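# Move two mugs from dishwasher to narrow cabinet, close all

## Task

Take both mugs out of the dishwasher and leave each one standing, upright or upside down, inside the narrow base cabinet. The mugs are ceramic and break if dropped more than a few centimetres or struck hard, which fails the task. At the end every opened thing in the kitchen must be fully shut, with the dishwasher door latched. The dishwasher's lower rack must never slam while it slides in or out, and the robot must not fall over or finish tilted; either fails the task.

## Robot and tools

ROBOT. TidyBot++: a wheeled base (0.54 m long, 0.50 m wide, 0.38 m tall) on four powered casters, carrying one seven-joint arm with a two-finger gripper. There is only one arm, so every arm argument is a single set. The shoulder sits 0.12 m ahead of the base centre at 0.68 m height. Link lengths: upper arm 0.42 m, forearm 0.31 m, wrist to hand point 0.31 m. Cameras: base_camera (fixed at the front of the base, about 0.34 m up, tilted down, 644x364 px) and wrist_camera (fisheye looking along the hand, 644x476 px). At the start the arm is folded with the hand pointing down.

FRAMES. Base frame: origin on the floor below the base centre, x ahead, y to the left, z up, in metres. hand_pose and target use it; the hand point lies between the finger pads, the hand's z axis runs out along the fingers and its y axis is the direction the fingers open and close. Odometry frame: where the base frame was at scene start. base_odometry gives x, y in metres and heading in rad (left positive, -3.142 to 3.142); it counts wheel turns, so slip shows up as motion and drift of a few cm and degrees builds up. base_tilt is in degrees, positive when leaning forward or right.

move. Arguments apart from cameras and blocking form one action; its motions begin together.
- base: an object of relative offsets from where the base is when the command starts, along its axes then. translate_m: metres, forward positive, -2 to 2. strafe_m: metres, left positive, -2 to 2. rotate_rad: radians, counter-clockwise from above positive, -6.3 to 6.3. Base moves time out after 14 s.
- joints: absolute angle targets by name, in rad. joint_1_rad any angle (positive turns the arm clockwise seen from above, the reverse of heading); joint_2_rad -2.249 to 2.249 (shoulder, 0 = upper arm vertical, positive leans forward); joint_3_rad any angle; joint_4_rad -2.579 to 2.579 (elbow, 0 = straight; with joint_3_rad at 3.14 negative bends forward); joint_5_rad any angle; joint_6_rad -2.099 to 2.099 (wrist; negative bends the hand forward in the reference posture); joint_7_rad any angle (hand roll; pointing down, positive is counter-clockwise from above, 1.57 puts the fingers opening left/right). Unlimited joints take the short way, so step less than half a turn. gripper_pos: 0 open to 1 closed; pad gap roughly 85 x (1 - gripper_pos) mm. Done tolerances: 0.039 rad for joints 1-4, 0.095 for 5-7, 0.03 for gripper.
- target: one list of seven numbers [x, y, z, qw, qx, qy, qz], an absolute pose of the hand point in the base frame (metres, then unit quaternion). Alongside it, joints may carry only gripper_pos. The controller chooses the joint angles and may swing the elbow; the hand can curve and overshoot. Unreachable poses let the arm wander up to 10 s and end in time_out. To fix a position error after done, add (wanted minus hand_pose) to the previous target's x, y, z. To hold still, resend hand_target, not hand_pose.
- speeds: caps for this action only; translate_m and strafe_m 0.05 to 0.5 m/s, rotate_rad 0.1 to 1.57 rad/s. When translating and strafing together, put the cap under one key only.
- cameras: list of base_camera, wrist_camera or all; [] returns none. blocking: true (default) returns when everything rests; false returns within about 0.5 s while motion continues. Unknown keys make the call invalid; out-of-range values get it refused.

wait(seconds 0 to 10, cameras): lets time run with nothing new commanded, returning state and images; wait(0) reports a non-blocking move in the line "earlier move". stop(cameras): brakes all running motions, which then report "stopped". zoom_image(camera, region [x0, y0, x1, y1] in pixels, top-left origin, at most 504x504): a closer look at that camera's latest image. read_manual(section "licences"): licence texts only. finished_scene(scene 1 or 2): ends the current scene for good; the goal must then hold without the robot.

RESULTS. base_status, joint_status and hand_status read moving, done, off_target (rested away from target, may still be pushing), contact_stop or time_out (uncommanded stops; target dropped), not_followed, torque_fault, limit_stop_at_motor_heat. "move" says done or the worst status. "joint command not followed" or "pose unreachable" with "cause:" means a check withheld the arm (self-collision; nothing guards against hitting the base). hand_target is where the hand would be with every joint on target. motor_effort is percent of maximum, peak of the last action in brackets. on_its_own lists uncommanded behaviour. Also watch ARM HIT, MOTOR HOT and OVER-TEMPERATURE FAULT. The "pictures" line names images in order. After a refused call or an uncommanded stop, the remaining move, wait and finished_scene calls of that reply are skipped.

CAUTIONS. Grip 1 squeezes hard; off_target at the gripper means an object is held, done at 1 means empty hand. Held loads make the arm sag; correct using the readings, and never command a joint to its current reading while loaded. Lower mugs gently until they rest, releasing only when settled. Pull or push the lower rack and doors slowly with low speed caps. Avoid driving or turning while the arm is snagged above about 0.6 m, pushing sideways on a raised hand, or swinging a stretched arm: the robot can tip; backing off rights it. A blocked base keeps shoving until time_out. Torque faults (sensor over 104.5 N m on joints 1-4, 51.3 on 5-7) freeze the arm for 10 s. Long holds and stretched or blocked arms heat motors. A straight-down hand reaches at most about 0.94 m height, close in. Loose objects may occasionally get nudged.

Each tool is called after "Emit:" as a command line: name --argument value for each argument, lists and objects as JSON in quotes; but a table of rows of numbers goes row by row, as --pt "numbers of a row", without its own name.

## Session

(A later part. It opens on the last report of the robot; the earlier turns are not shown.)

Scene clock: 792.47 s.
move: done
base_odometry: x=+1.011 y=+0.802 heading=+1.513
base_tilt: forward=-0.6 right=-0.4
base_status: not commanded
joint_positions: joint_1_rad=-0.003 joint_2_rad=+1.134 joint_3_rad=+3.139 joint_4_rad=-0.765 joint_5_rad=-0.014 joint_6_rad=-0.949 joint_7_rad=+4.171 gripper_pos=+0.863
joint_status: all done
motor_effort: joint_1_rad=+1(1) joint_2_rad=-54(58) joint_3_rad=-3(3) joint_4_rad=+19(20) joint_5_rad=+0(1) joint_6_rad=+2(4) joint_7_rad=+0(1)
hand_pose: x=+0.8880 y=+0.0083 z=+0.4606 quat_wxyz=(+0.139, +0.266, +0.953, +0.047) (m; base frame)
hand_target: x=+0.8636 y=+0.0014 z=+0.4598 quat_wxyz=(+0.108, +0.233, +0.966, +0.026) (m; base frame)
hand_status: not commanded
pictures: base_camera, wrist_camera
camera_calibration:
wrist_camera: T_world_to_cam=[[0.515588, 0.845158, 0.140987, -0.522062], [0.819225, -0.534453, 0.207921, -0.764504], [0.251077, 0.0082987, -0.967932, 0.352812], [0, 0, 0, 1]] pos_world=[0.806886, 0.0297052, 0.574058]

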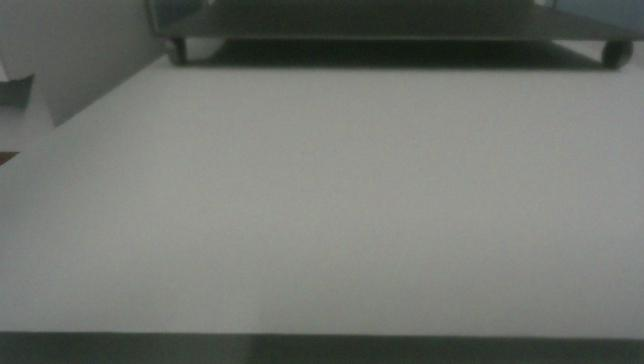

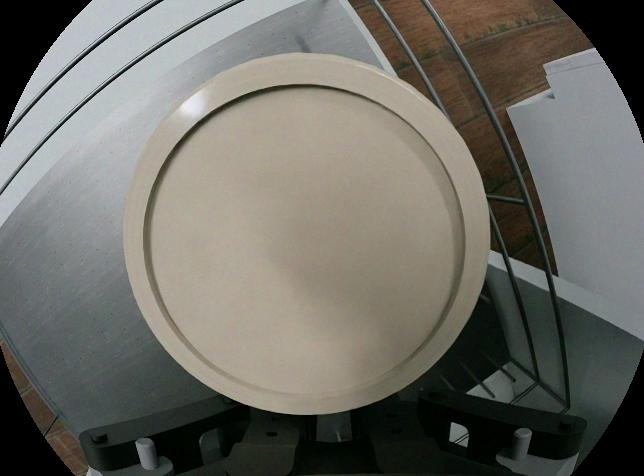

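Emit:
move --base '{"translate_m":-0.26}' --speeds '{"translate_m":0.12}' --cameras '[]'

Emit:
move --joints '{"joint_2_rad":1.1,"joint_4_rad":-0.95,"joint_6_rad":-1.12,"joint_7_rad":2.75}' --cameras '[]'

Emit:
move --joints '{"joint_2_rad":1.06,"joint_4_rad":-1.13,"joint_6_rad":-1.29,"joint_7_rad":1.24}'

Emit:
zoom_image --camera "base_camera" --region '[150, 0, 500, 200]'

Scene clock: 837.30 s.
move: done
base_odometry: x=+0.996 y=+0.543 heading=+1.513
base_tilt: forward=-0.6 right=-0.4
base_status: done
joint_positions: joint_1_rad=-0.003 joint_2_rad=+1.134 joint_3_rad=+3.139 joint_4_rad=-0.766 joint_5_rad=-0.014 joint_6_rad=-0.953 joint_7_rad=+4.171 gripper_pos=+0.863
joint_status: not commanded
motor_effort: joint_1_rad=+1(2) joint_2_rad=-54(56) joint_3_rad=-2(3) joint_4_rad=+18(20) joint_5_rad=+0(1) joint_6_rad=+3(4) joint_7_rad=-1(2)
hand_pose: x=+0.8864 y=+0.0083 z=+0.4597 quat_wxyz=(+0.137, +0.266, +0.953, +0.046) (m; base frame)
hand_target: x=+0.8636 y=+0.0014 z=+0.4598 quat_wxyz=(+0.108, +0.233, +0.966, +0.026) (m; base frame)
hand_status: not commanded
pictures: none
No camera images: "cameras" was empty.

Scene clock: 839.37 s.
move: done
base_odometry: x=+0.996 y=+0.543 heading=+1.513
base_tilt: forward=-0.6 right=-0.3
base_status: not commanded
joint_positions: joint_1_rad=-0.003 joint_2_rad=+1.129 joint_3_rad=+3.139 joint_4_rad=-0.934 joint_5_rad=-0.014 joint_6_rad=-1.046 joint_7_rad=+2.822 gripper_pos=+0.863
joint_status: all done
motor_effort: joint_1_rad=+1(2) joint_2_rad=-51(55) joint_3_rad=-2(3) joint_4_rad=+16(19) joint_5_rad=+0(0) joint_6_rad=+0(4) joint_7_rad=-1(2)
hand_pose: x=+0.7867 y=+0.0083 z=+0.4021 quat_wxyz=(+0.004, +0.812, +0.584, +0.018) (m; base frame)
hand_target: x=+0.7641 y=+0.0014 z=+0.4166 quat_wxyz=(-0.008, +0.831, +0.556, -0.012) (m; base frame)
hand_status: not commanded
pictures: none
No camera images: "cameras" was empty.

Scene clock: 841.47 s.
move: done
base_odometry: x=+0.996 y=+0.543 heading=+1.513
base_tilt: forward=-0.6 right=-0.4
base_status: not commanded
joint_positions: joint_1_rad=-0.003 joint_2_rad=+1.088 joint_3_rad=+3.139 joint_4_rad=-1.113 joint_5_rad=-0.014 joint_6_rad=-1.214 joint_7_rad=+1.312 gripper_pos=+0.863
joint_status: all done
motor_effort: joint_1_rad=+1(2) joint_2_rad=-47(52) joint_3_rad=-2(3) joint_4_rad=+13(16) joint_5_rad=+1(1) joint_6_rad=-2(3) joint_7_rad=+0(2)
hand_pose: x=+0.6615 y=+0.0082 z=+0.3921 quat_wxyz=(+0.011, +0.982, -0.129, -0.136) (m; base frame)
hand_target: x=+0.6387 y=+0.0014 z=+0.4114 quat_wxyz=(+0.028, +0.972, -0.162, -0.166) (m; base frame)
hand_status: not commanded
pictures: base_camera, wrist_camera
camera_calibration:
wrist_camera: T_world_to_cam=[[-0.273749, -0.961175, 0.0346924, 0.183093], [-0.932742, 0.274105, 0.23422, 0.577315], [-0.234635, 0.0317584, -0.971565, 0.665982], [0, 0, 0, 1]] pos_world=[0.744871, -0.00341142, 0.505474]

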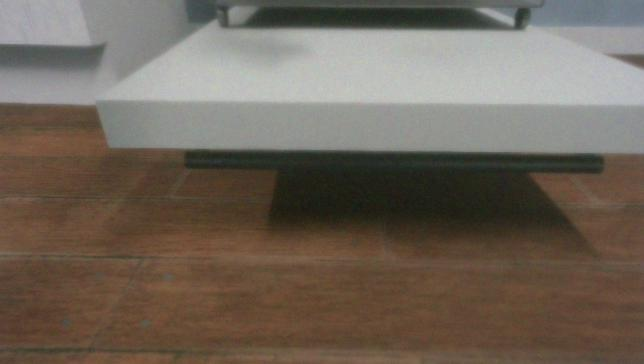

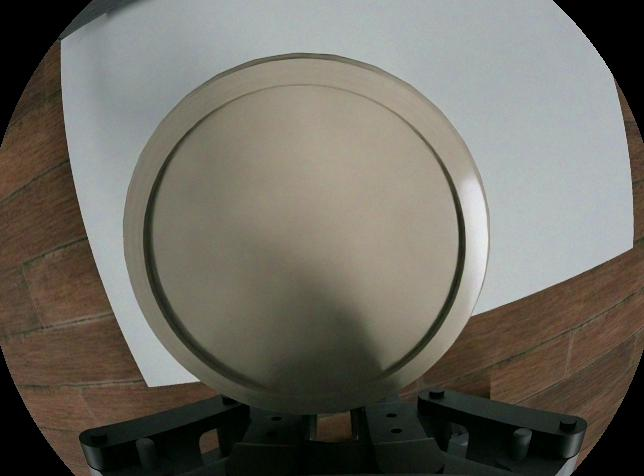

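Scaled by 1.440.

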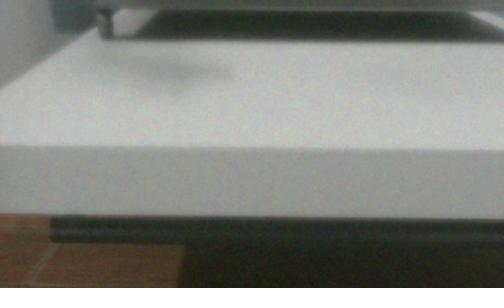

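Emit:
move --base '{"translate_m":0.04}' --speeds '{"translate_m":0.1}' --joints '{"joint_2_rad":1.2,"joint_4_rad":-1.11,"joint_6_rad":-1.16}'

Emit:
zoom_image --camera "base_camera" --region '[150, 0, 500, 200]'

Scene clock: 849.27 s.
move: done
base_odometry: x=+0.998 y=+0.583 heading=+1.513
base_tilt: forward=-0.6 right=-0.4
base_status: done
joint_positions: joint_1_rad=-0.003 joint_2_rad=+1.217 joint_3_rad=+3.139 joint_4_rad=-1.114 joint_5_rad=-0.014 joint_6_rad=-1.202 joint_7_rad=+1.312 gripper_pos=+0.863
joint_status: all done
motor_effort: joint_1_rad=+1(2) joint_2_rad=-47(52) joint_3_rad=-1(3) joint_4_rad=+11(14) joint_5_rad=+0(1) joint_6_rad=-3(5) joint_7_rad=-1(1)
hand_pose: x=+0.6231 y=+0.0081 z=+0.3235 quat_wxyz=(+0.018, +0.973, -0.129, -0.193) (m; base frame)
hand_target: x=+0.6431 y=+0.0014 z=+0.3278 quat_wxyz=(+0.027, +0.973, -0.162, -0.161) (m; base frame)
hand_status: not commanded
pictures: base_camera, wrist_camera
camera_calibration:
wrist_camera: T_world_to_cam=[[-0.268252, -0.96102, 0.066941, 0.160979], [-0.898941, 0.274694, 0.341244, 0.501882], [-0.346331, 0.0313635, -0.937588, 0.648893], [0, 0, 0, 1]] pos_world=[0.719077, -0.00351145, 0.426354]

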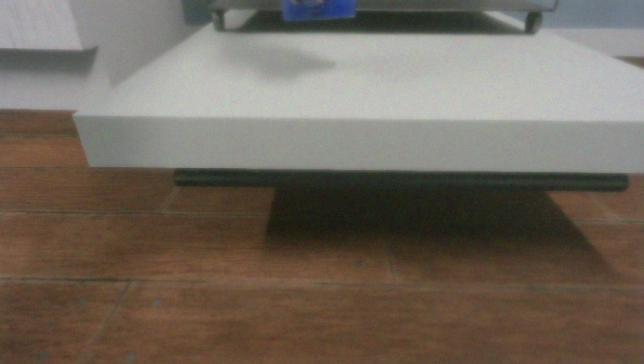

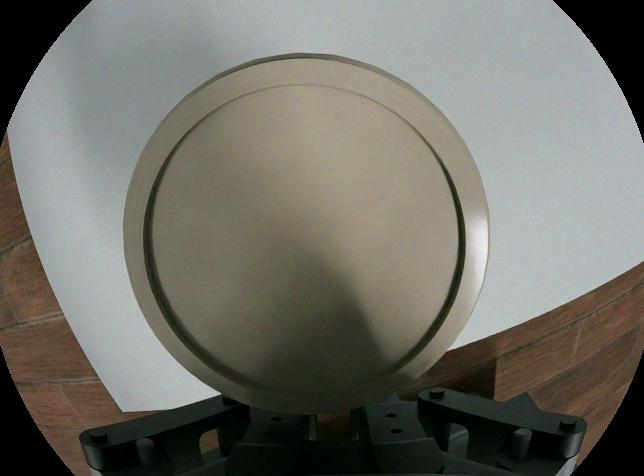

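Scaled by 1.440.

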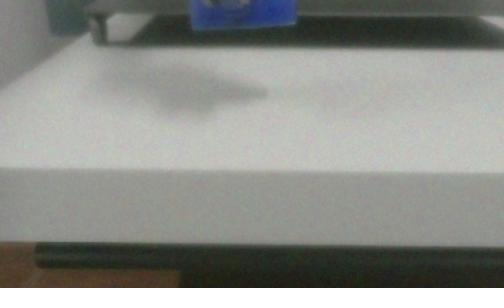

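Emit:
move --joints '{"joint_2_rad":1.22,"joint_4_rad":-1.11,"joint_6_rad":-1.02}'

Emit:
zoom_image --camera "base_camera" --region '[200, 0, 420, 120]'

Scene clock: 854.73 s.
move: done
base_odometry: x=+0.998 y=+0.583 heading=+1.513
base_tilt: forward=-0.6 right=-0.4
base_status: not commanded
joint_positions: joint_1_rad=-0.003 joint_2_rad=+1.226 joint_3_rad=+3.139 joint_4_rad=-1.113 joint_5_rad=-0.014 joint_6_rad=-1.065 joint_7_rad=+1.312 gripper_pos=+0.863
joint_status: all done
motor_effort: joint_1_rad=+1(1) joint_2_rad=-48(50) joint_3_rad=+0(2) joint_4_rad=+12(13) joint_5_rad=+0(1) joint_6_rad=-3(4) joint_7_rad=-1(1)
hand_pose: x=+0.6602 y=+0.0080 z=+0.3051 quat_wxyz=(+0.010, +0.983, -0.130, -0.131) (m; base frame)
hand_target: x=+0.6778 y=+0.0013 z=+0.3055 quat_wxyz=(+0.017, +0.981, -0.164, -0.103) (m; base frame)
hand_status: not commanded
pictures: base_camera, wrist_camera
camera_calibration:
wrist_camera: T_world_to_cam=[[-0.276299, -0.960509, 0.0328847, 0.187725], [-0.93469, 0.276519, 0.223366, 0.601098], [-0.223639, 0.0309789, -0.97418, 0.574693], [0, 0, 0, 1]] pos_world=[0.742232, -0.00370688, 0.419416]

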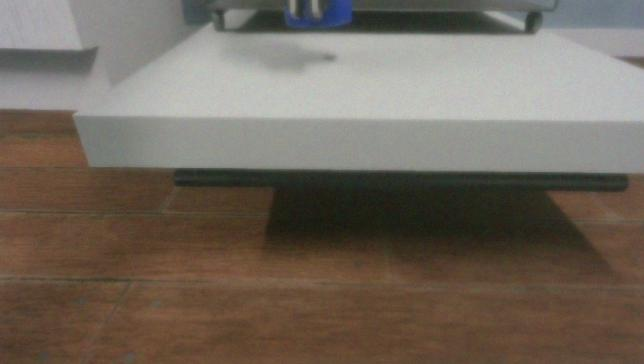

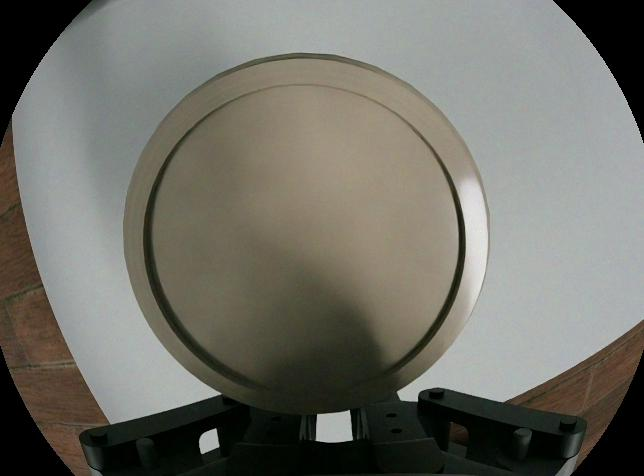

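Scaled by 2.291.

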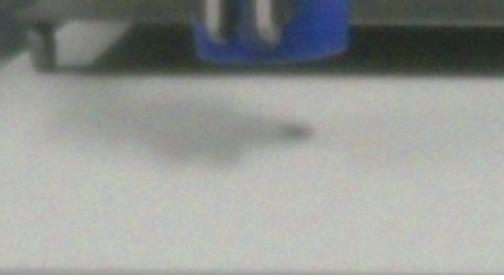

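Emit:
move --joints '{"joint_2_rad":1.25,"joint_4_rad":-1.095,"joint_6_rad":-0.97}'

Emit:
zoom_image --camera "base_camera" --region '[200, 0, 420, 120]'

Scene clock: 859.97 s.
move: done
base_odometry: x=+0.998 y=+0.583 heading=+1.513
base_tilt: forward=-0.6 right=-0.4
base_status: not commanded
joint_positions: joint_1_rad=-0.003 joint_2_rad=+1.258 joint_3_rad=+3.139 joint_4_rad=-1.110 joint_5_rad=-0.014 joint_6_rad=-1.030 joint_7_rad=+1.312 gripper_pos=+0.863
joint_status: all done
motor_effort: joint_1_rad=+1(2) joint_2_rad=-48(50) joint_3_rad=-1(3) joint_4_rad=+11(12) joint_5_rad=+1(1) joint_6_rad=-2(3) joint_7_rad=+0(1)
hand_pose: x=+0.6601 y=+0.0079 z=+0.2855 quat_wxyz=(+0.010, +0.983, -0.131, -0.127) (m; base frame)
hand_target: x=+0.6893 y=+0.0013 z=+0.2881 quat_wxyz=(+0.014, +0.983, -0.164, -0.085) (m; base frame)
hand_status: not commanded
pictures: base_camera, wrist_camera
camera_calibration:
wrist_camera: T_world_to_cam=[[-0.276953, -0.96037, 0.0314246, 0.189184], [-0.935958, 0.277025, 0.217345, 0.607911], [-0.217437, 0.0307823, -0.975589, 0.551827], [0, 0, 0, 1]] pos_world=[0.741363, -0.00370612, 0.400285]

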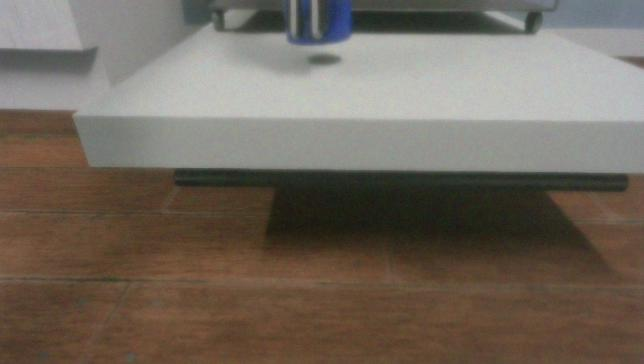

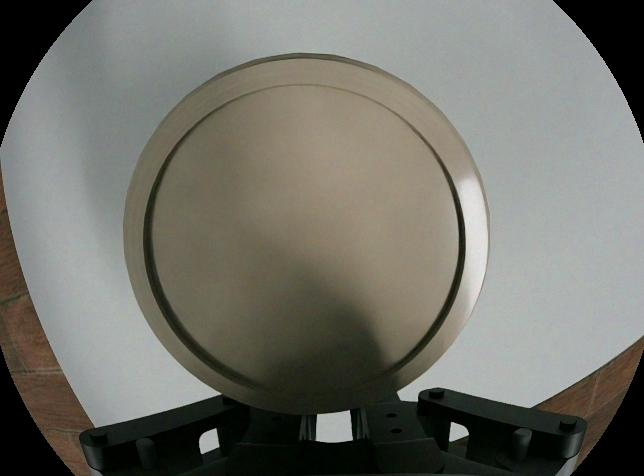

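Scaled by 2.291.

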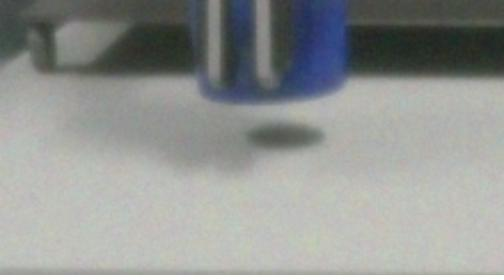

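Good: nearly level. Continue in small steps.

Emit:
move --joints '{"joint_2_rad":1.262,"joint_4_rad":-1.09,"joint_6_rad":-0.955}' --cameras '["base_camera"]'

Emit:
zoom_image --camera "base_camera" --region '[200, 0, 420, 120]'

Emit:
move --joints '{"joint_2_rad":1.275,"joint_4_rad":-1.085,"joint_6_rad":-0.94}' --cameras '["base_camera"]'

Emit:
zoom_image --camera "base_camera" --region '[200, 0, 420, 120]'

Scene clock: 866.73 s.
move: done
base_odometry: x=+0.998 y=+0.583 heading=+1.513
base_tilt: forward=-0.6 right=-0.4
base_status: not commanded
joint_positions: joint_1_rad=-0.003 joint_2_rad=+1.266 joint_3_rad=+3.139 joint_4_rad=-1.109 joint_5_rad=-0.014 joint_6_rad=-1.020 joint_7_rad=+1.312 gripper_pos=+0.863
joint_status: all done
motor_effort: joint_1_rad=+1(1) joint_2_rad=-48(51) joint_3_rad=-1(3) joint_4_rad=+11(12) joint_5_rad=+1(1) joint_6_rad=-3(4) joint_7_rad=-1(1)
hand_pose: x=+0.6602 y=+0.0079 z=+0.2805 quat_wxyz=(+0.010, +0.983, -0.131, -0.126) (m; base frame)
hand_target: x=+0.6918 y=+0.0013 z=+0.2813 quat_wxyz=(+0.014, +0.983, -0.164, -0.081) (m; base frame)
hand_status: not commanded
pictures: base_camera

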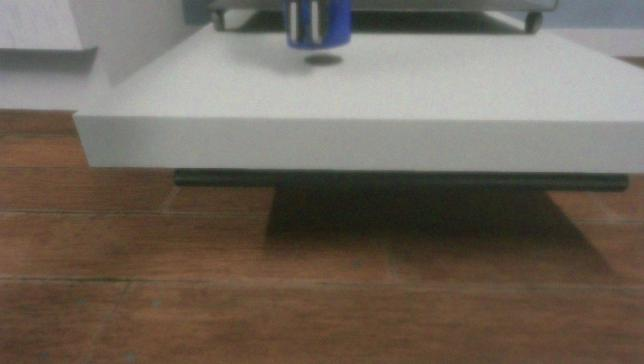

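Scaled by 2.291.

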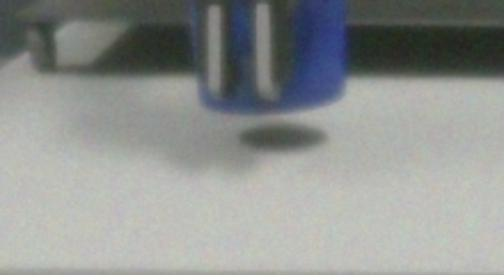

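Scene clock: 867.40 s.
move: done
base_odometry: x=+0.998 y=+0.583 heading=+1.513
base_tilt: forward=-0.6 right=-0.4
base_status: not commanded
joint_positions: joint_1_rad=-0.003 joint_2_rad=+1.278 joint_3_rad=+3.139 joint_4_rad=-1.107 joint_5_rad=-0.014 joint_6_rad=-1.008 joint_7_rad=+1.312 gripper_pos=+0.863
joint_status: all done
motor_effort: joint_1_rad=+1(1) joint_2_rad=-49(49) joint_3_rad=-2(3) joint_4_rad=+11(12) joint_5_rad=+1(1) joint_6_rad=-2(3) joint_7_rad=-1(1)
hand_pose: x=+0.6598 y=+0.0079 z=+0.2730 quat_wxyz=(+0.010, +0.983, -0.131, -0.126) (m; base frame)
hand_target: x=+0.6938 y=+0.0013 z=+0.2739 quat_wxyz=(+0.013, +0.983, -0.164, -0.078) (m; base frame)
hand_status: not commanded
pictures: base_camera

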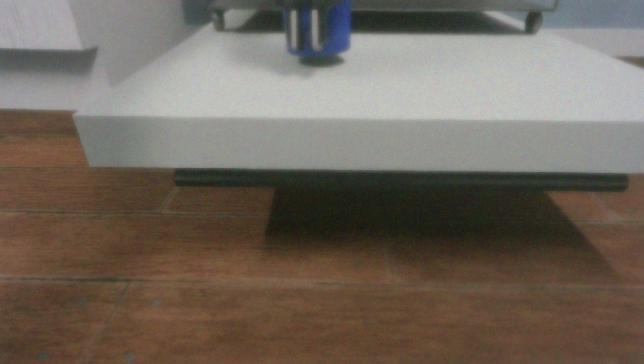

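Scaled by 2.291.

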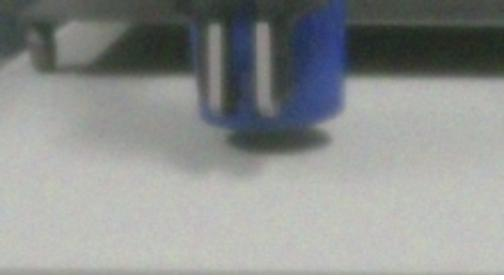

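Emit:
move --joints '{"joint_2_rad":1.284,"joint_4_rad":-1.083,"joint_6_rad":-0.933}' --cameras '["base_camera"]'

Emit:
move --joints '{"joint_2_rad":1.29,"joint_4_rad":-1.083,"joint_6_rad":-0.928}' --cameras '["base_camera"]'

Emit:
zoom_image --camera "base_camera" --region '[200, 0, 420, 120]'

Scene clock: 877.07 s.
move: done
base_odometry: x=+0.998 y=+0.583 heading=+1.513
base_tilt: forward=-0.6 right=-0.4
base_status: not commanded
joint_positions: joint_1_rad=-0.003 joint_2_rad=+1.286 joint_3_rad=+3.139 joint_4_rad=-1.107 joint_5_rad=-0.014 joint_6_rad=-1.003 joint_7_rad=+1.312 gripper_pos=+0.863
joint_status: all done
motor_effort: joint_1_rad=+1(1) joint_2_rad=-47(49) joint_3_rad=-2(2) joint_4_rad=+11(12) joint_5_rad=+1(1) joint_6_rad=-2(4) joint_7_rad=-1(1)
hand_pose: x=+0.6585 y=+0.0079 z=+0.2684 quat_wxyz=(+0.010, +0.983, -0.131, -0.127) (m; base frame)
hand_target: x=+0.6933 y=+0.0013 z=+0.2688 quat_wxyz=(+0.013, +0.983, -0.164, -0.078) (m; base frame)
hand_status: not commanded
pictures: base_camera

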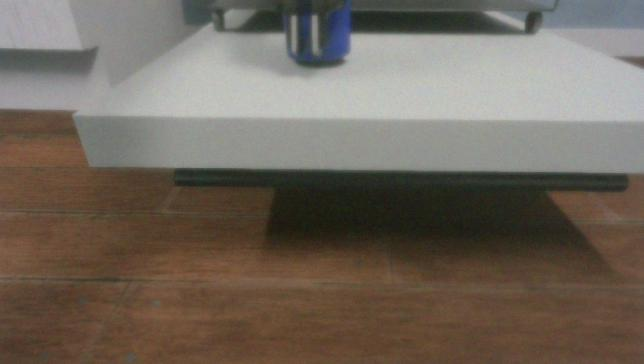

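Scene clock: 877.57 s.
move: done
base_odometry: x=+0.998 y=+0.583 heading=+1.513
base_tilt: forward=-0.6 right=-0.3
base_status: not commanded
joint_positions: joint_1_rad=-0.003 joint_2_rad=+1.291 joint_3_rad=+3.139 joint_4_rad=-1.107 joint_5_rad=-0.014 joint_6_rad=-0.999 joint_7_rad=+1.312 gripper_pos=+0.863
joint_status: all done
motor_effort: joint_1_rad=+1(1) joint_2_rad=-49(49) joint_3_rad=-2(2) joint_4_rad=+10(12) joint_5_rad=+0(1) joint_6_rad=-3(3) joint_7_rad=-1(1)
hand_pose: x=+0.6576 y=+0.0078 z=+0.2654 quat_wxyz=(+0.010, +0.983, -0.131, -0.127) (m; base frame)
hand_target: x=+0.6924 y=+0.0013 z=+0.2651 quat_wxyz=(+0.013, +0.983, -0.164, -0.079) (m; base frame)
hand_status: not commanded
pictures: base_camera

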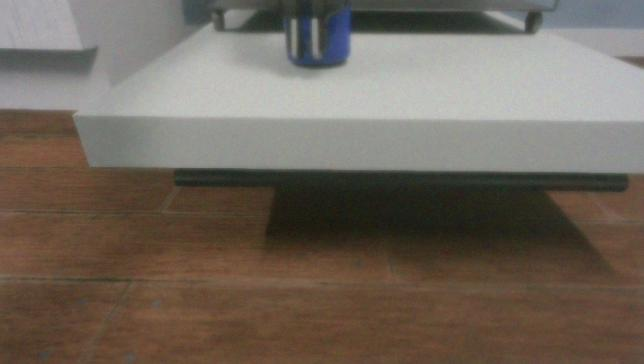

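Scaled by 2.291.

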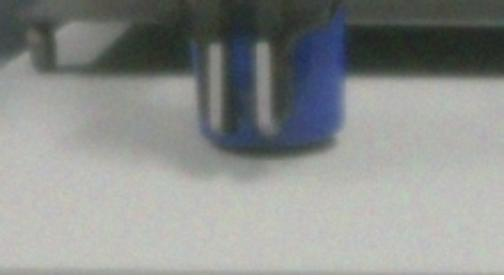

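Emit:
move --joints '{"joint_2_rad":1.296,"joint_4_rad":-1.083,"joint_6_rad":-0.925}' --cameras '["base_camera"]'

Emit:
move --joints '{"joint_2_rad":1.304}' --cameras '["base_camera"]'

Emit:
zoom_image --camera "base_camera" --region '[200, 0, 420, 120]'

Scene clock: 882.40 s.
move: done
base_odometry: x=+0.998 y=+0.583 heading=+1.513
base_tilt: forward=-0.6 right=-0.4
base_status: not commanded
joint_positions: joint_1_rad=-0.003 joint_2_rad=+1.297 joint_3_rad=+3.139 joint_4_rad=-1.107 joint_5_rad=-0.014 joint_6_rad=-0.997 joint_7_rad=+1.312 gripper_pos=+0.863
joint_status: all done
motor_effort: joint_1_rad=+1(1) joint_2_rad=-48(49) joint_3_rad=-1(2) joint_4_rad=+10(12) joint_5_rad=+1(1) joint_6_rad=-2(3) joint_7_rad=-1(1)
hand_pose: x=+0.6557 y=+0.0078 z=+0.2620 quat_wxyz=(+0.010, +0.983, -0.131, -0.129) (m; base frame)
hand_target: x=+0.6908 y=+0.0013 z=+0.2615 quat_wxyz=(+0.013, +0.983, -0.164, -0.080) (m; base frame)
hand_status: not commanded
pictures: base_camera

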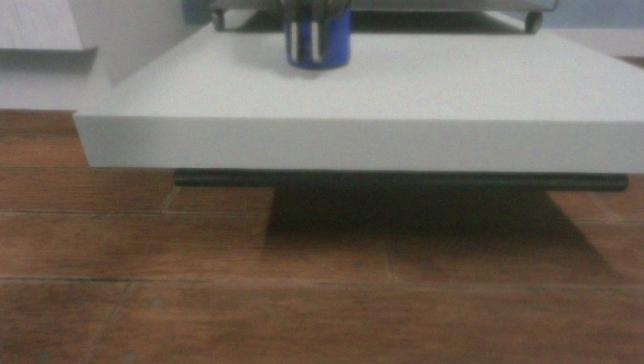

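Scene clock: 882.90 s.
move: done
base_odometry: x=+0.998 y=+0.583 heading=+1.513
base_tilt: forward=-0.6 right=-0.4
base_status: not commanded
joint_positions: joint_1_rad=-0.003 joint_2_rad=+1.301 joint_3_rad=+3.139 joint_4_rad=-1.106 joint_5_rad=-0.014 joint_6_rad=-0.997 joint_7_rad=+1.312 gripper_pos=+0.863
joint_status: all done
motor_effort: joint_1_rad=+1(1) joint_2_rad=-46(50) joint_3_rad=-2(3) joint_4_rad=+10(11) joint_5_rad=+1(1) joint_6_rad=-2(3) joint_7_rad=-1(1)
hand_pose: x=+0.6543 y=+0.0078 z=+0.2600 quat_wxyz=(+0.011, +0.983, -0.131, -0.131) (m; base frame)
hand_target: x=+0.6874 y=+0.0013 z=+0.2569 quat_wxyz=(+0.014, +0.983, -0.164, -0.084) (m; base frame)
hand_status: not commanded
pictures: base_camera

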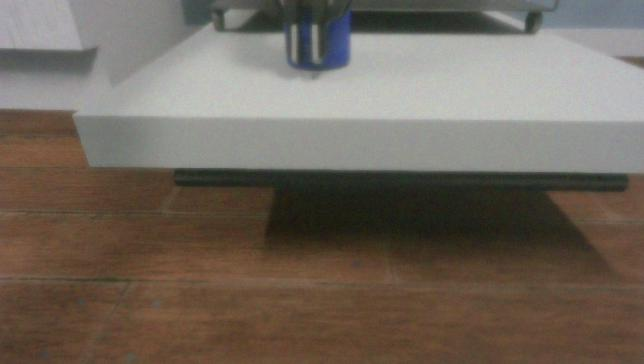

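Scaled by 2.291.

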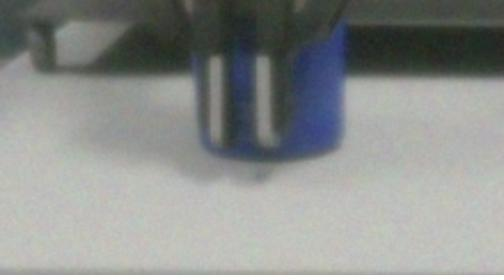

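Emit:
move --joints '{"gripper_pos":0.83}' --cameras '[]'

Emit:
move --joints '{"gripper_pos":0.6}'

Emit:
zoom_image --camera "base_camera" --region '[200, 0, 420, 120]'

Scene clock: 888.50 s.
move: done
base_odometry: x=+0.998 y=+0.583 heading=+1.513
base_tilt: forward=-0.6 right=-0.4
base_status: not commanded
joint_positions: joint_1_rad=-0.003 joint_2_rad=+1.301 joint_3_rad=+3.139 joint_4_rad=-1.106 joint_5_rad=-0.014 joint_6_rad=-0.996 joint_7_rad=+1.312 gripper_pos=+0.830
joint_status: all done
motor_effort: joint_1_rad=+1(2) joint_2_rad=-47(47) joint_3_rad=-1(2) joint_4_rad=+10(11) joint_5_rad=+1(1) joint_6_rad=-3(3) joint_7_rad=-1(1)
hand_pose: x=+0.6551 y=+0.0078 z=+0.2600 quat_wxyz=(+0.011, +0.983, -0.131, -0.130) (m; base frame)
hand_target: x=+0.6874 y=+0.0013 z=+0.2569 quat_wxyz=(+0.014, +0.983, -0.164, -0.084) (m; base frame)
hand_status: not commanded
pictures: none
No camera images: "cameras" was empty.

Scene clock: 889.13 s.
move: done
base_odometry: x=+0.998 y=+0.583 heading=+1.513
base_tilt: forward=-0.6 right=-0.4
base_status: not commanded
joint_positions: joint_1_rad=-0.003 joint_2_rad=+1.301 joint_3_rad=+3.139 joint_4_rad=-1.105 joint_5_rad=-0.014 joint_6_rad=-0.996 joint_7_rad=+1.312 gripper_pos=+0.600
joint_status: all done
motor_effort: joint_1_rad=+1(1) joint_2_rad=-45(46) joint_3_rad=-2(2) joint_4_rad=+9(10) joint_5_rad=+1(1) joint_6_rad=-2(3) joint_7_rad=+0(1)
hand_pose: x=+0.6557 y=+0.0078 z=+0.2601 quat_wxyz=(+0.010, +0.983, -0.131, -0.129) (m; base frame)
hand_target: x=+0.6874 y=+0.0013 z=+0.2569 quat_wxyz=(+0.014, +0.983, -0.164, -0.084) (m; base frame)
hand_status: not commanded
pictures: base_camera, wrist_camera
camera_calibration:
wrist_camera: T_world_to_cam=[[-0.277268, -0.960237, 0.0326829, 0.188543], [-0.935068, 0.277507, 0.220539, 0.607891], [-0.22084, 0.0305877, -0.97483, 0.528221], [0, 0, 0, 1]] pos_world=[0.737349, -0.00380543, 0.3747]

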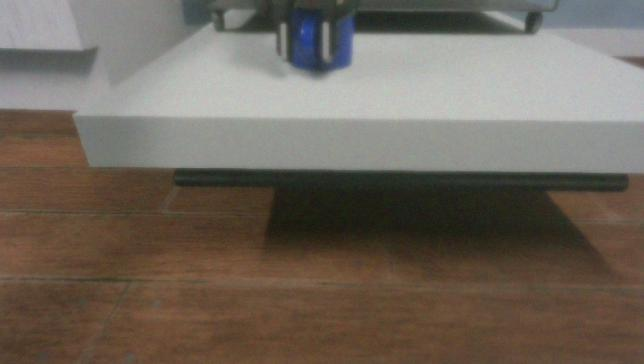

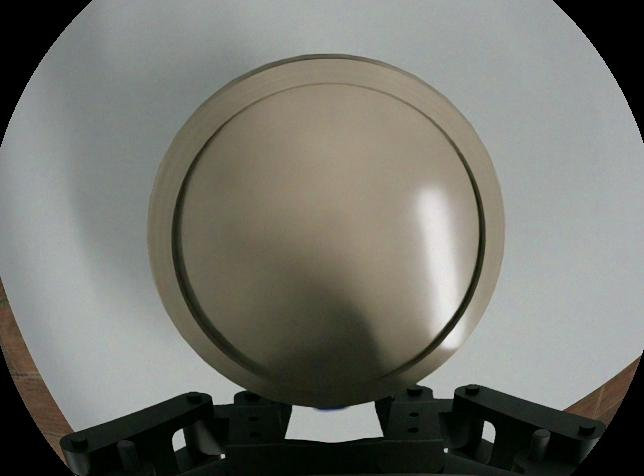

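Scaled by 2.291.

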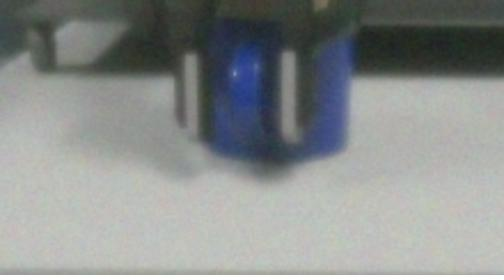

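Emit:
move --joints '{"joint_2_rad":1.21,"joint_4_rad":-1.11,"joint_6_rad":-1.11}' --cameras '[]'

Emit:
move --joints '{"joint_2_rad":1.02,"joint_4_rad":-1.15,"joint_6_rad":-1.2}'

Emit:
zoom_image --camera "base_camera" --region '[200, 0, 420, 120]'

Scene clock: 899.87 s.
move: done
base_odometry: x=+0.998 y=+0.583 heading=+1.513
base_tilt: forward=-0.6 right=-0.4
base_status: not commanded
joint_positions: joint_1_rad=-0.003 joint_2_rad=+1.204 joint_3_rad=+3.139 joint_4_rad=-1.105 joint_5_rad=-0.014 joint_6_rad=-1.060 joint_7_rad=+1.312 gripper_pos=+0.600
joint_status: all done
motor_effort: joint_1_rad=+1(1) joint_2_rad=-46(49) joint_3_rad=-2(2) joint_4_rad=+11(12) joint_5_rad=+0(1) joint_6_rad=-2(3) joint_7_rad=-1(1)
hand_pose: x=+0.6741 y=+0.0080 z=+0.3177 quat_wxyz=(+0.008, +0.985, -0.131, -0.113) (m; base frame)
hand_target: x=+0.6543 y=+0.0014 z=+0.3178 quat_wxyz=(+0.024, +0.976, -0.163, -0.142) (m; base frame)
hand_status: not commanded
pictures: none
No camera images: "cameras" was empty.

Scene clock: 901.33 s.
move: done
base_odometry: x=+0.998 y=+0.583 heading=+1.513
base_tilt: forward=-0.7 right=-0.4
base_status: not commanded
joint_positions: joint_1_rad=-0.003 joint_2_rad=+1.014 joint_3_rad=+3.139 joint_4_rad=-1.126 joint_5_rad=-0.014 joint_6_rad=-1.125 joint_7_rad=+1.312 gripper_pos=+0.600
joint_status: all done
motor_effort: joint_1_rad=+1(1) joint_2_rad=-44(50) joint_3_rad=-2(3) joint_4_rad=+13(14) joint_5_rad=+1(1) joint_6_rad=-1(2) joint_7_rad=-1(1)
hand_pose: x=+0.7024 y=+0.0082 z=+0.4257 quat_wxyz=(+0.001, +0.989, -0.130, -0.062) (m; base frame)
hand_target: x=+0.6666 y=+0.0014 z=+0.4215 quat_wxyz=(+0.019, +0.980, -0.164, -0.112) (m; base frame)
hand_status: not commanded
pictures: base_camera, wrist_camera
camera_calibration:
wrist_camera: T_world_to_cam=[[-0.277431, -0.960725, -0.00624871, 0.213109], [-0.956775, 0.275688, 0.0926135, 0.68473], [-0.0872535, 0.0316724, -0.995683, 0.614857], [0, 0, 0, 1]] pos_world=[0.767905, -0.00350609, 0.550119]

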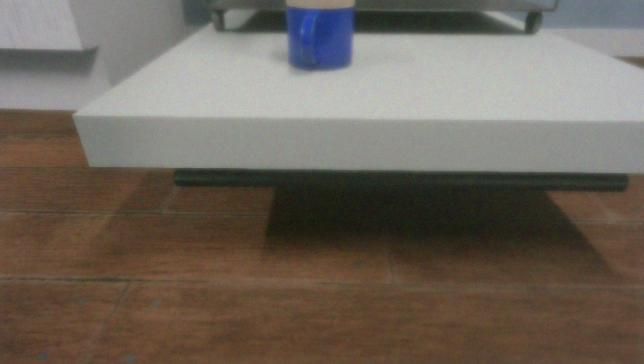

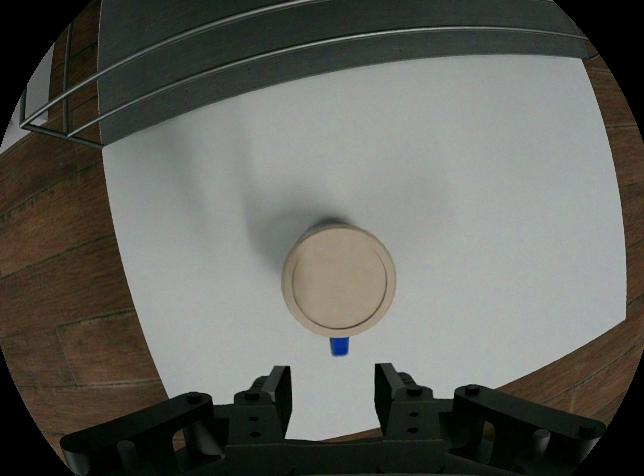

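Scaled by 2.291.

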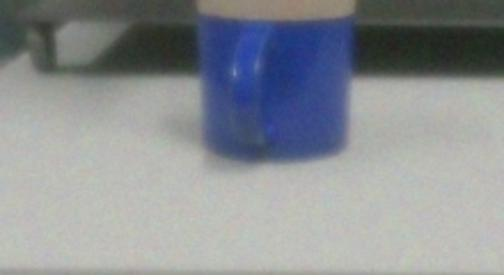

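Emit:
move --base '{"translate_m":-0.138,"strafe_m":0.208,"rotate_rad":-0.25}' --speeds '{"translate_m":0.2,"rotate_rad":0.3}' --joints '{"joint_1_rad":0,"joint_2_rad":0.95,"joint_3_rad":3.1416,"joint_4_rad":-1.73,"joint_5_rad":0,"joint_6_rad":0.12,"joint_7_rad":1.57,"gripper_pos":0.5}'

Emit:
zoom_image --camera "wrist_camera" --region '[200, 200, 480, 450]'

Scene clock: 934.53 s.
move: done
base_odometry: x=+0.782 y=+0.457 heading=+1.262
base_tilt: forward=-0.6 right=-0.4
base_status: done
joint_positions: joint_1_rad=+0.001 joint_2_rad=+0.962 joint_3_rad=+3.143 joint_4_rad=-1.709 joint_5_rad=-0.014 joint_6_rad=+0.043 joint_7_rad=+1.497 gripper_pos=+0.500
joint_status: all done
motor_effort: joint_1_rad=+1(5) joint_2_rad=-40(45) joint_3_rad=-1(4) joint_4_rad=+10(13) joint_5_rad=+1(1) joint_6_rad=+4(5) joint_7_rad=-1(2)
hand_pose: x=+0.7598 y=-0.0003 z=+0.3713 quat_wxyz=(-0.010, +0.966, -0.043, +0.254) (m; base frame)
hand_target: x=+0.7723 y=+0.0014 z=+0.3850 quat_wxyz=(+0.000, +0.958, +0.000, +0.287) (m; base frame)
hand_status: not commanded
pictures: base_camera, wrist_camera
camera_calibration:
wrist_camera: T_world_to_cam=[[-0.0795828, -0.994156, -0.072943, 0.0950486], [-0.850512, 0.105884, -0.515188, 0.891848], [0.5199, 0.0210387, -0.853968, 0.0520679], [0, 0, 0, 1]] pos_world=[0.739021, -0.00103497, 0.510867]

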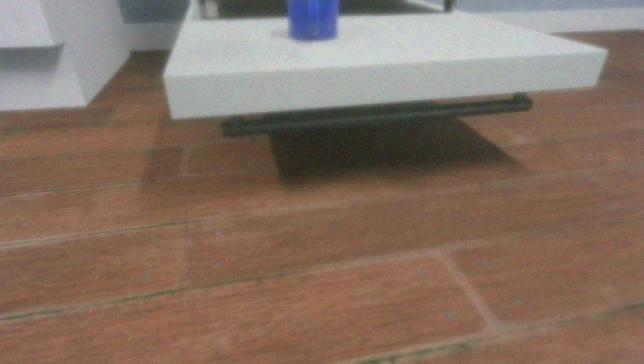

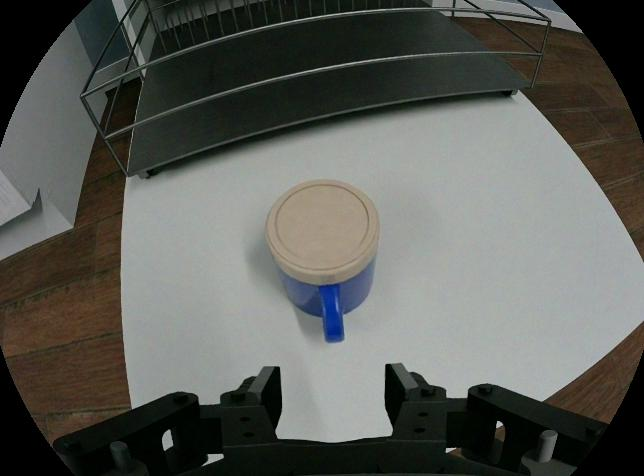

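Scaled by 1.800.

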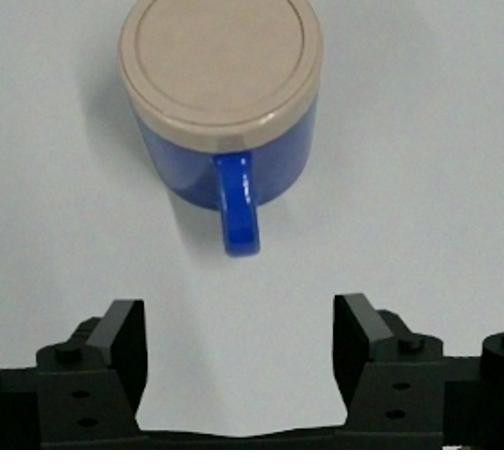

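Emit:
move --base '{"translate_m":0.056}' --speeds '{"translate_m":0.1}' --joints '{"joint_2_rad":1.07,"joint_4_rad":-1.68,"joint_6_rad":0.17,"joint_7_rad":1.65}'

Emit:
zoom_image --camera "wrist_camera" --region '[200, 200, 480, 450]'

Scene clock: 946.90 s.
move: done
base_odometry: x=+0.799 y=+0.510 heading=+1.263
base_tilt: forward=-0.6 right=-0.4
base_status: done
joint_positions: joint_1_rad=+0.001 joint_2_rad=+1.069 joint_3_rad=+3.143 joint_4_rad=-1.694 joint_5_rad=-0.014 joint_6_rad=+0.095 joint_7_rad=+1.577 gripper_pos=+0.500
joint_status: all done
motor_effort: joint_1_rad=+1(2) joint_2_rad=-42(44) joint_3_rad=-2(3) joint_4_rad=+9(12) joint_5_rad=+0(1) joint_6_rad=+4(6) joint_7_rad=-1(2)
hand_pose: x=+0.7462 y=-0.0005 z=+0.3153 quat_wxyz=(+0.001, +0.972, -0.005, +0.235) (m; base frame)
hand_target: x=+0.7738 y=+0.0014 z=+0.3298 quat_wxyz=(+0.011, +0.960, +0.038, +0.277) (m; base frame)
hand_status: not commanded
pictures: base_camera, wrist_camera
camera_calibration:
wrist_camera: T_world_to_cam=[[-0.0120682, -0.99939, -0.03277, 0.0265759], [-0.874997, 0.026417, -0.483406, 0.859645], [0.483977, 0.0228398, -0.874782, 0.0446331], [0, 0, 0, 1]] pos_world=[0.730906, 0.00283109, 0.455473]

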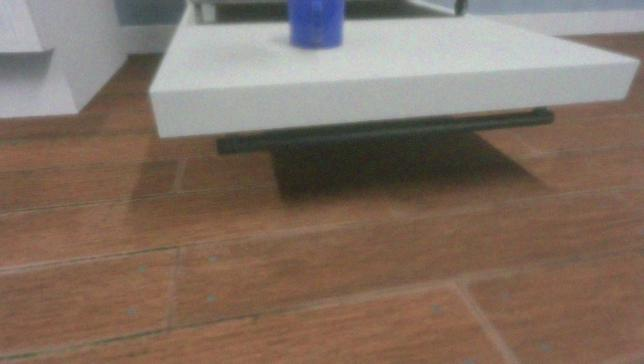

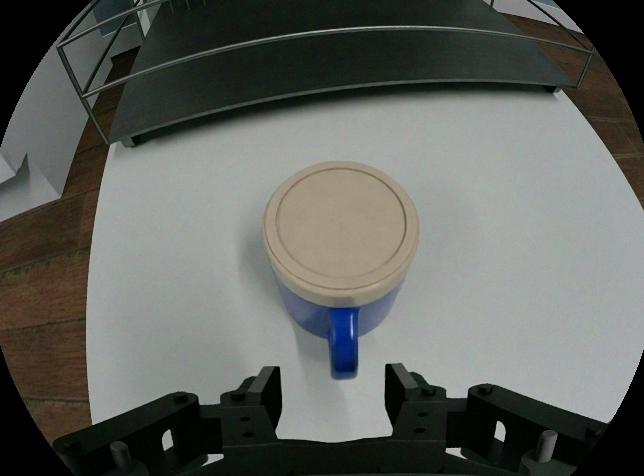

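Scaled by 1.800.

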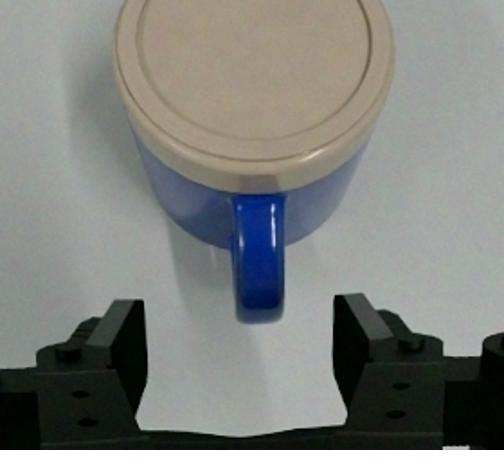

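Emit:
move --base '{"strafe_m":-0.004}' --joints '{"joint_2_rad":1.14,"joint_4_rad":-1.645,"joint_6_rad":0.25}'

Emit:
zoom_image --camera "wrist_camera" --region '[200, 200, 480, 450]'

Scene clock: 955.33 s.
move: done
base_odometry: x=+0.803 y=+0.509 heading=+1.263
base_tilt: forward=-0.6 right=-0.4
base_status: done
joint_positions: joint_1_rad=+0.001 joint_2_rad=+1.132 joint_3_rad=+3.143 joint_4_rad=-1.662 joint_5_rad=-0.014 joint_6_rad=+0.178 joint_7_rad=+1.578 gripper_pos=+0.500
joint_status: all done
motor_effort: joint_1_rad=+1(4) joint_2_rad=-42(44) joint_3_rad=-1(5) joint_4_rad=+8(10) joint_5_rad=+1(1) joint_6_rad=+4(6) joint_7_rad=+0(1)
hand_pose: x=+0.7632 y=-0.0009 z=+0.2957 quat_wxyz=(+0.001, +0.966, -0.004, +0.260) (m; base frame)
hand_target: x=+0.7885 y=+0.0014 z=+0.3072 quat_wxyz=(+0.012, +0.954, +0.038, +0.298) (m; base frame)
hand_status: not commanded
pictures: base_camera, wrist_camera
camera_calibration:
wrist_camera: T_world_to_cam=[[-0.00984993, -0.999448, -0.0317245, 0.0237139], [-0.848832, 0.0251274, -0.528064, 0.858355], [0.52857, 0.0217274, -0.848611, -0.0223938], [0, 0, 0, 1]] pos_world=[0.74067, 0.00261915, 0.435015]

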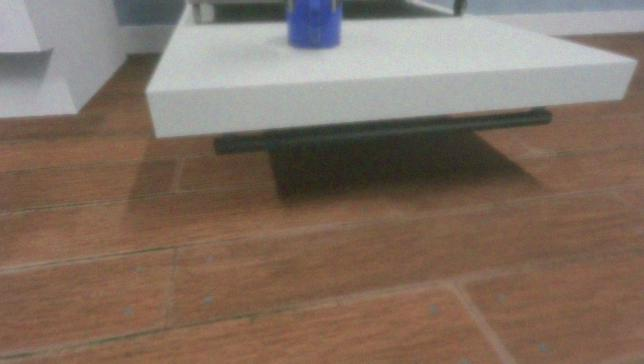

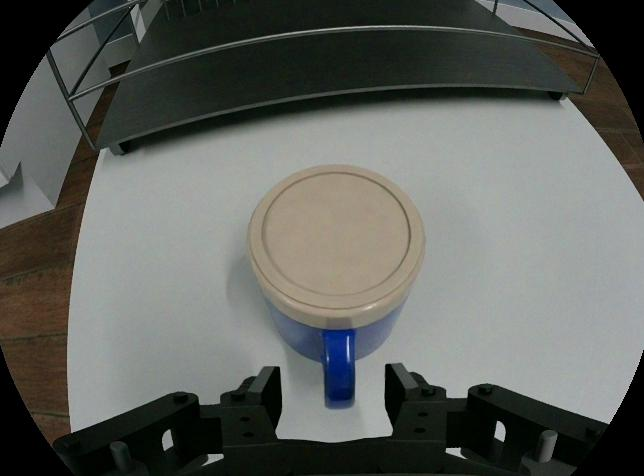

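Scaled by 1.800.

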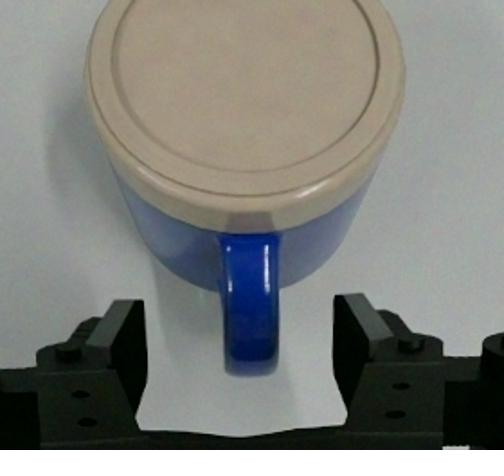

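Emit:
move --joints '{"joint_2_rad":1.187,"joint_4_rad":-1.64,"joint_6_rad":0.275}'

Emit:
zoom_image --camera "wrist_camera" --region '[200, 200, 480, 450]'

Scene clock: 959.53 s.
move: done
base_odometry: x=+0.803 y=+0.509 heading=+1.263
base_tilt: forward=-0.6 right=-0.4
base_status: not commanded
joint_positions: joint_1_rad=+0.001 joint_2_rad=+1.180 joint_3_rad=+3.143 joint_4_rad=-1.658 joint_5_rad=-0.014 joint_6_rad=+0.204 joint_7_rad=+1.578 gripper_pos=+0.500
joint_status: all done
motor_effort: joint_1_rad=+1(1) joint_2_rad=-42(44) joint_3_rad=-1(2) joint_4_rad=+8(9) joint_5_rad=+1(1) joint_6_rad=+4(7) joint_7_rad=-1(1)
hand_pose: x=+0.7537 y=-0.0010 z=+0.2702 quat_wxyz=(+0.001, +0.968, -0.004, +0.251) (m; base frame)
hand_target: x=+0.7795 y=+0.0014 z=+0.2817 quat_wxyz=(+0.012, +0.956, +0.038, +0.290) (m; base frame)
hand_status: not commanded
pictures: base_camera, wrist_camera
camera_calibration:
wrist_camera: T_world_to_cam=[[-0.0104423, -0.999462, -0.0311022, 0.0229212], [-0.857931, 0.0249326, -0.513159, 0.839577], [0.513659, 0.0213249, -0.85773, -0.0253231], [0, 0, 0, 1]] pos_world=[0.733546, 0.00251604, 0.40983]

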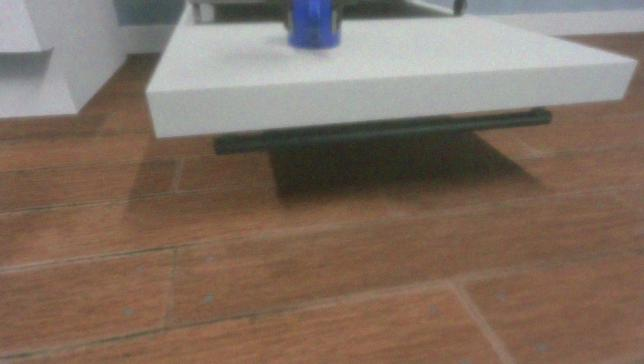

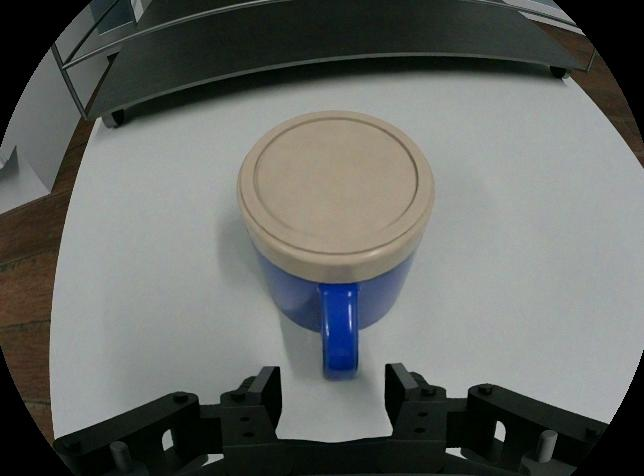

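Scaled by 1.800.

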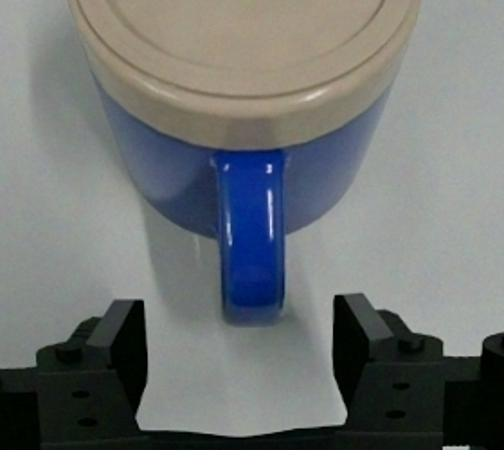

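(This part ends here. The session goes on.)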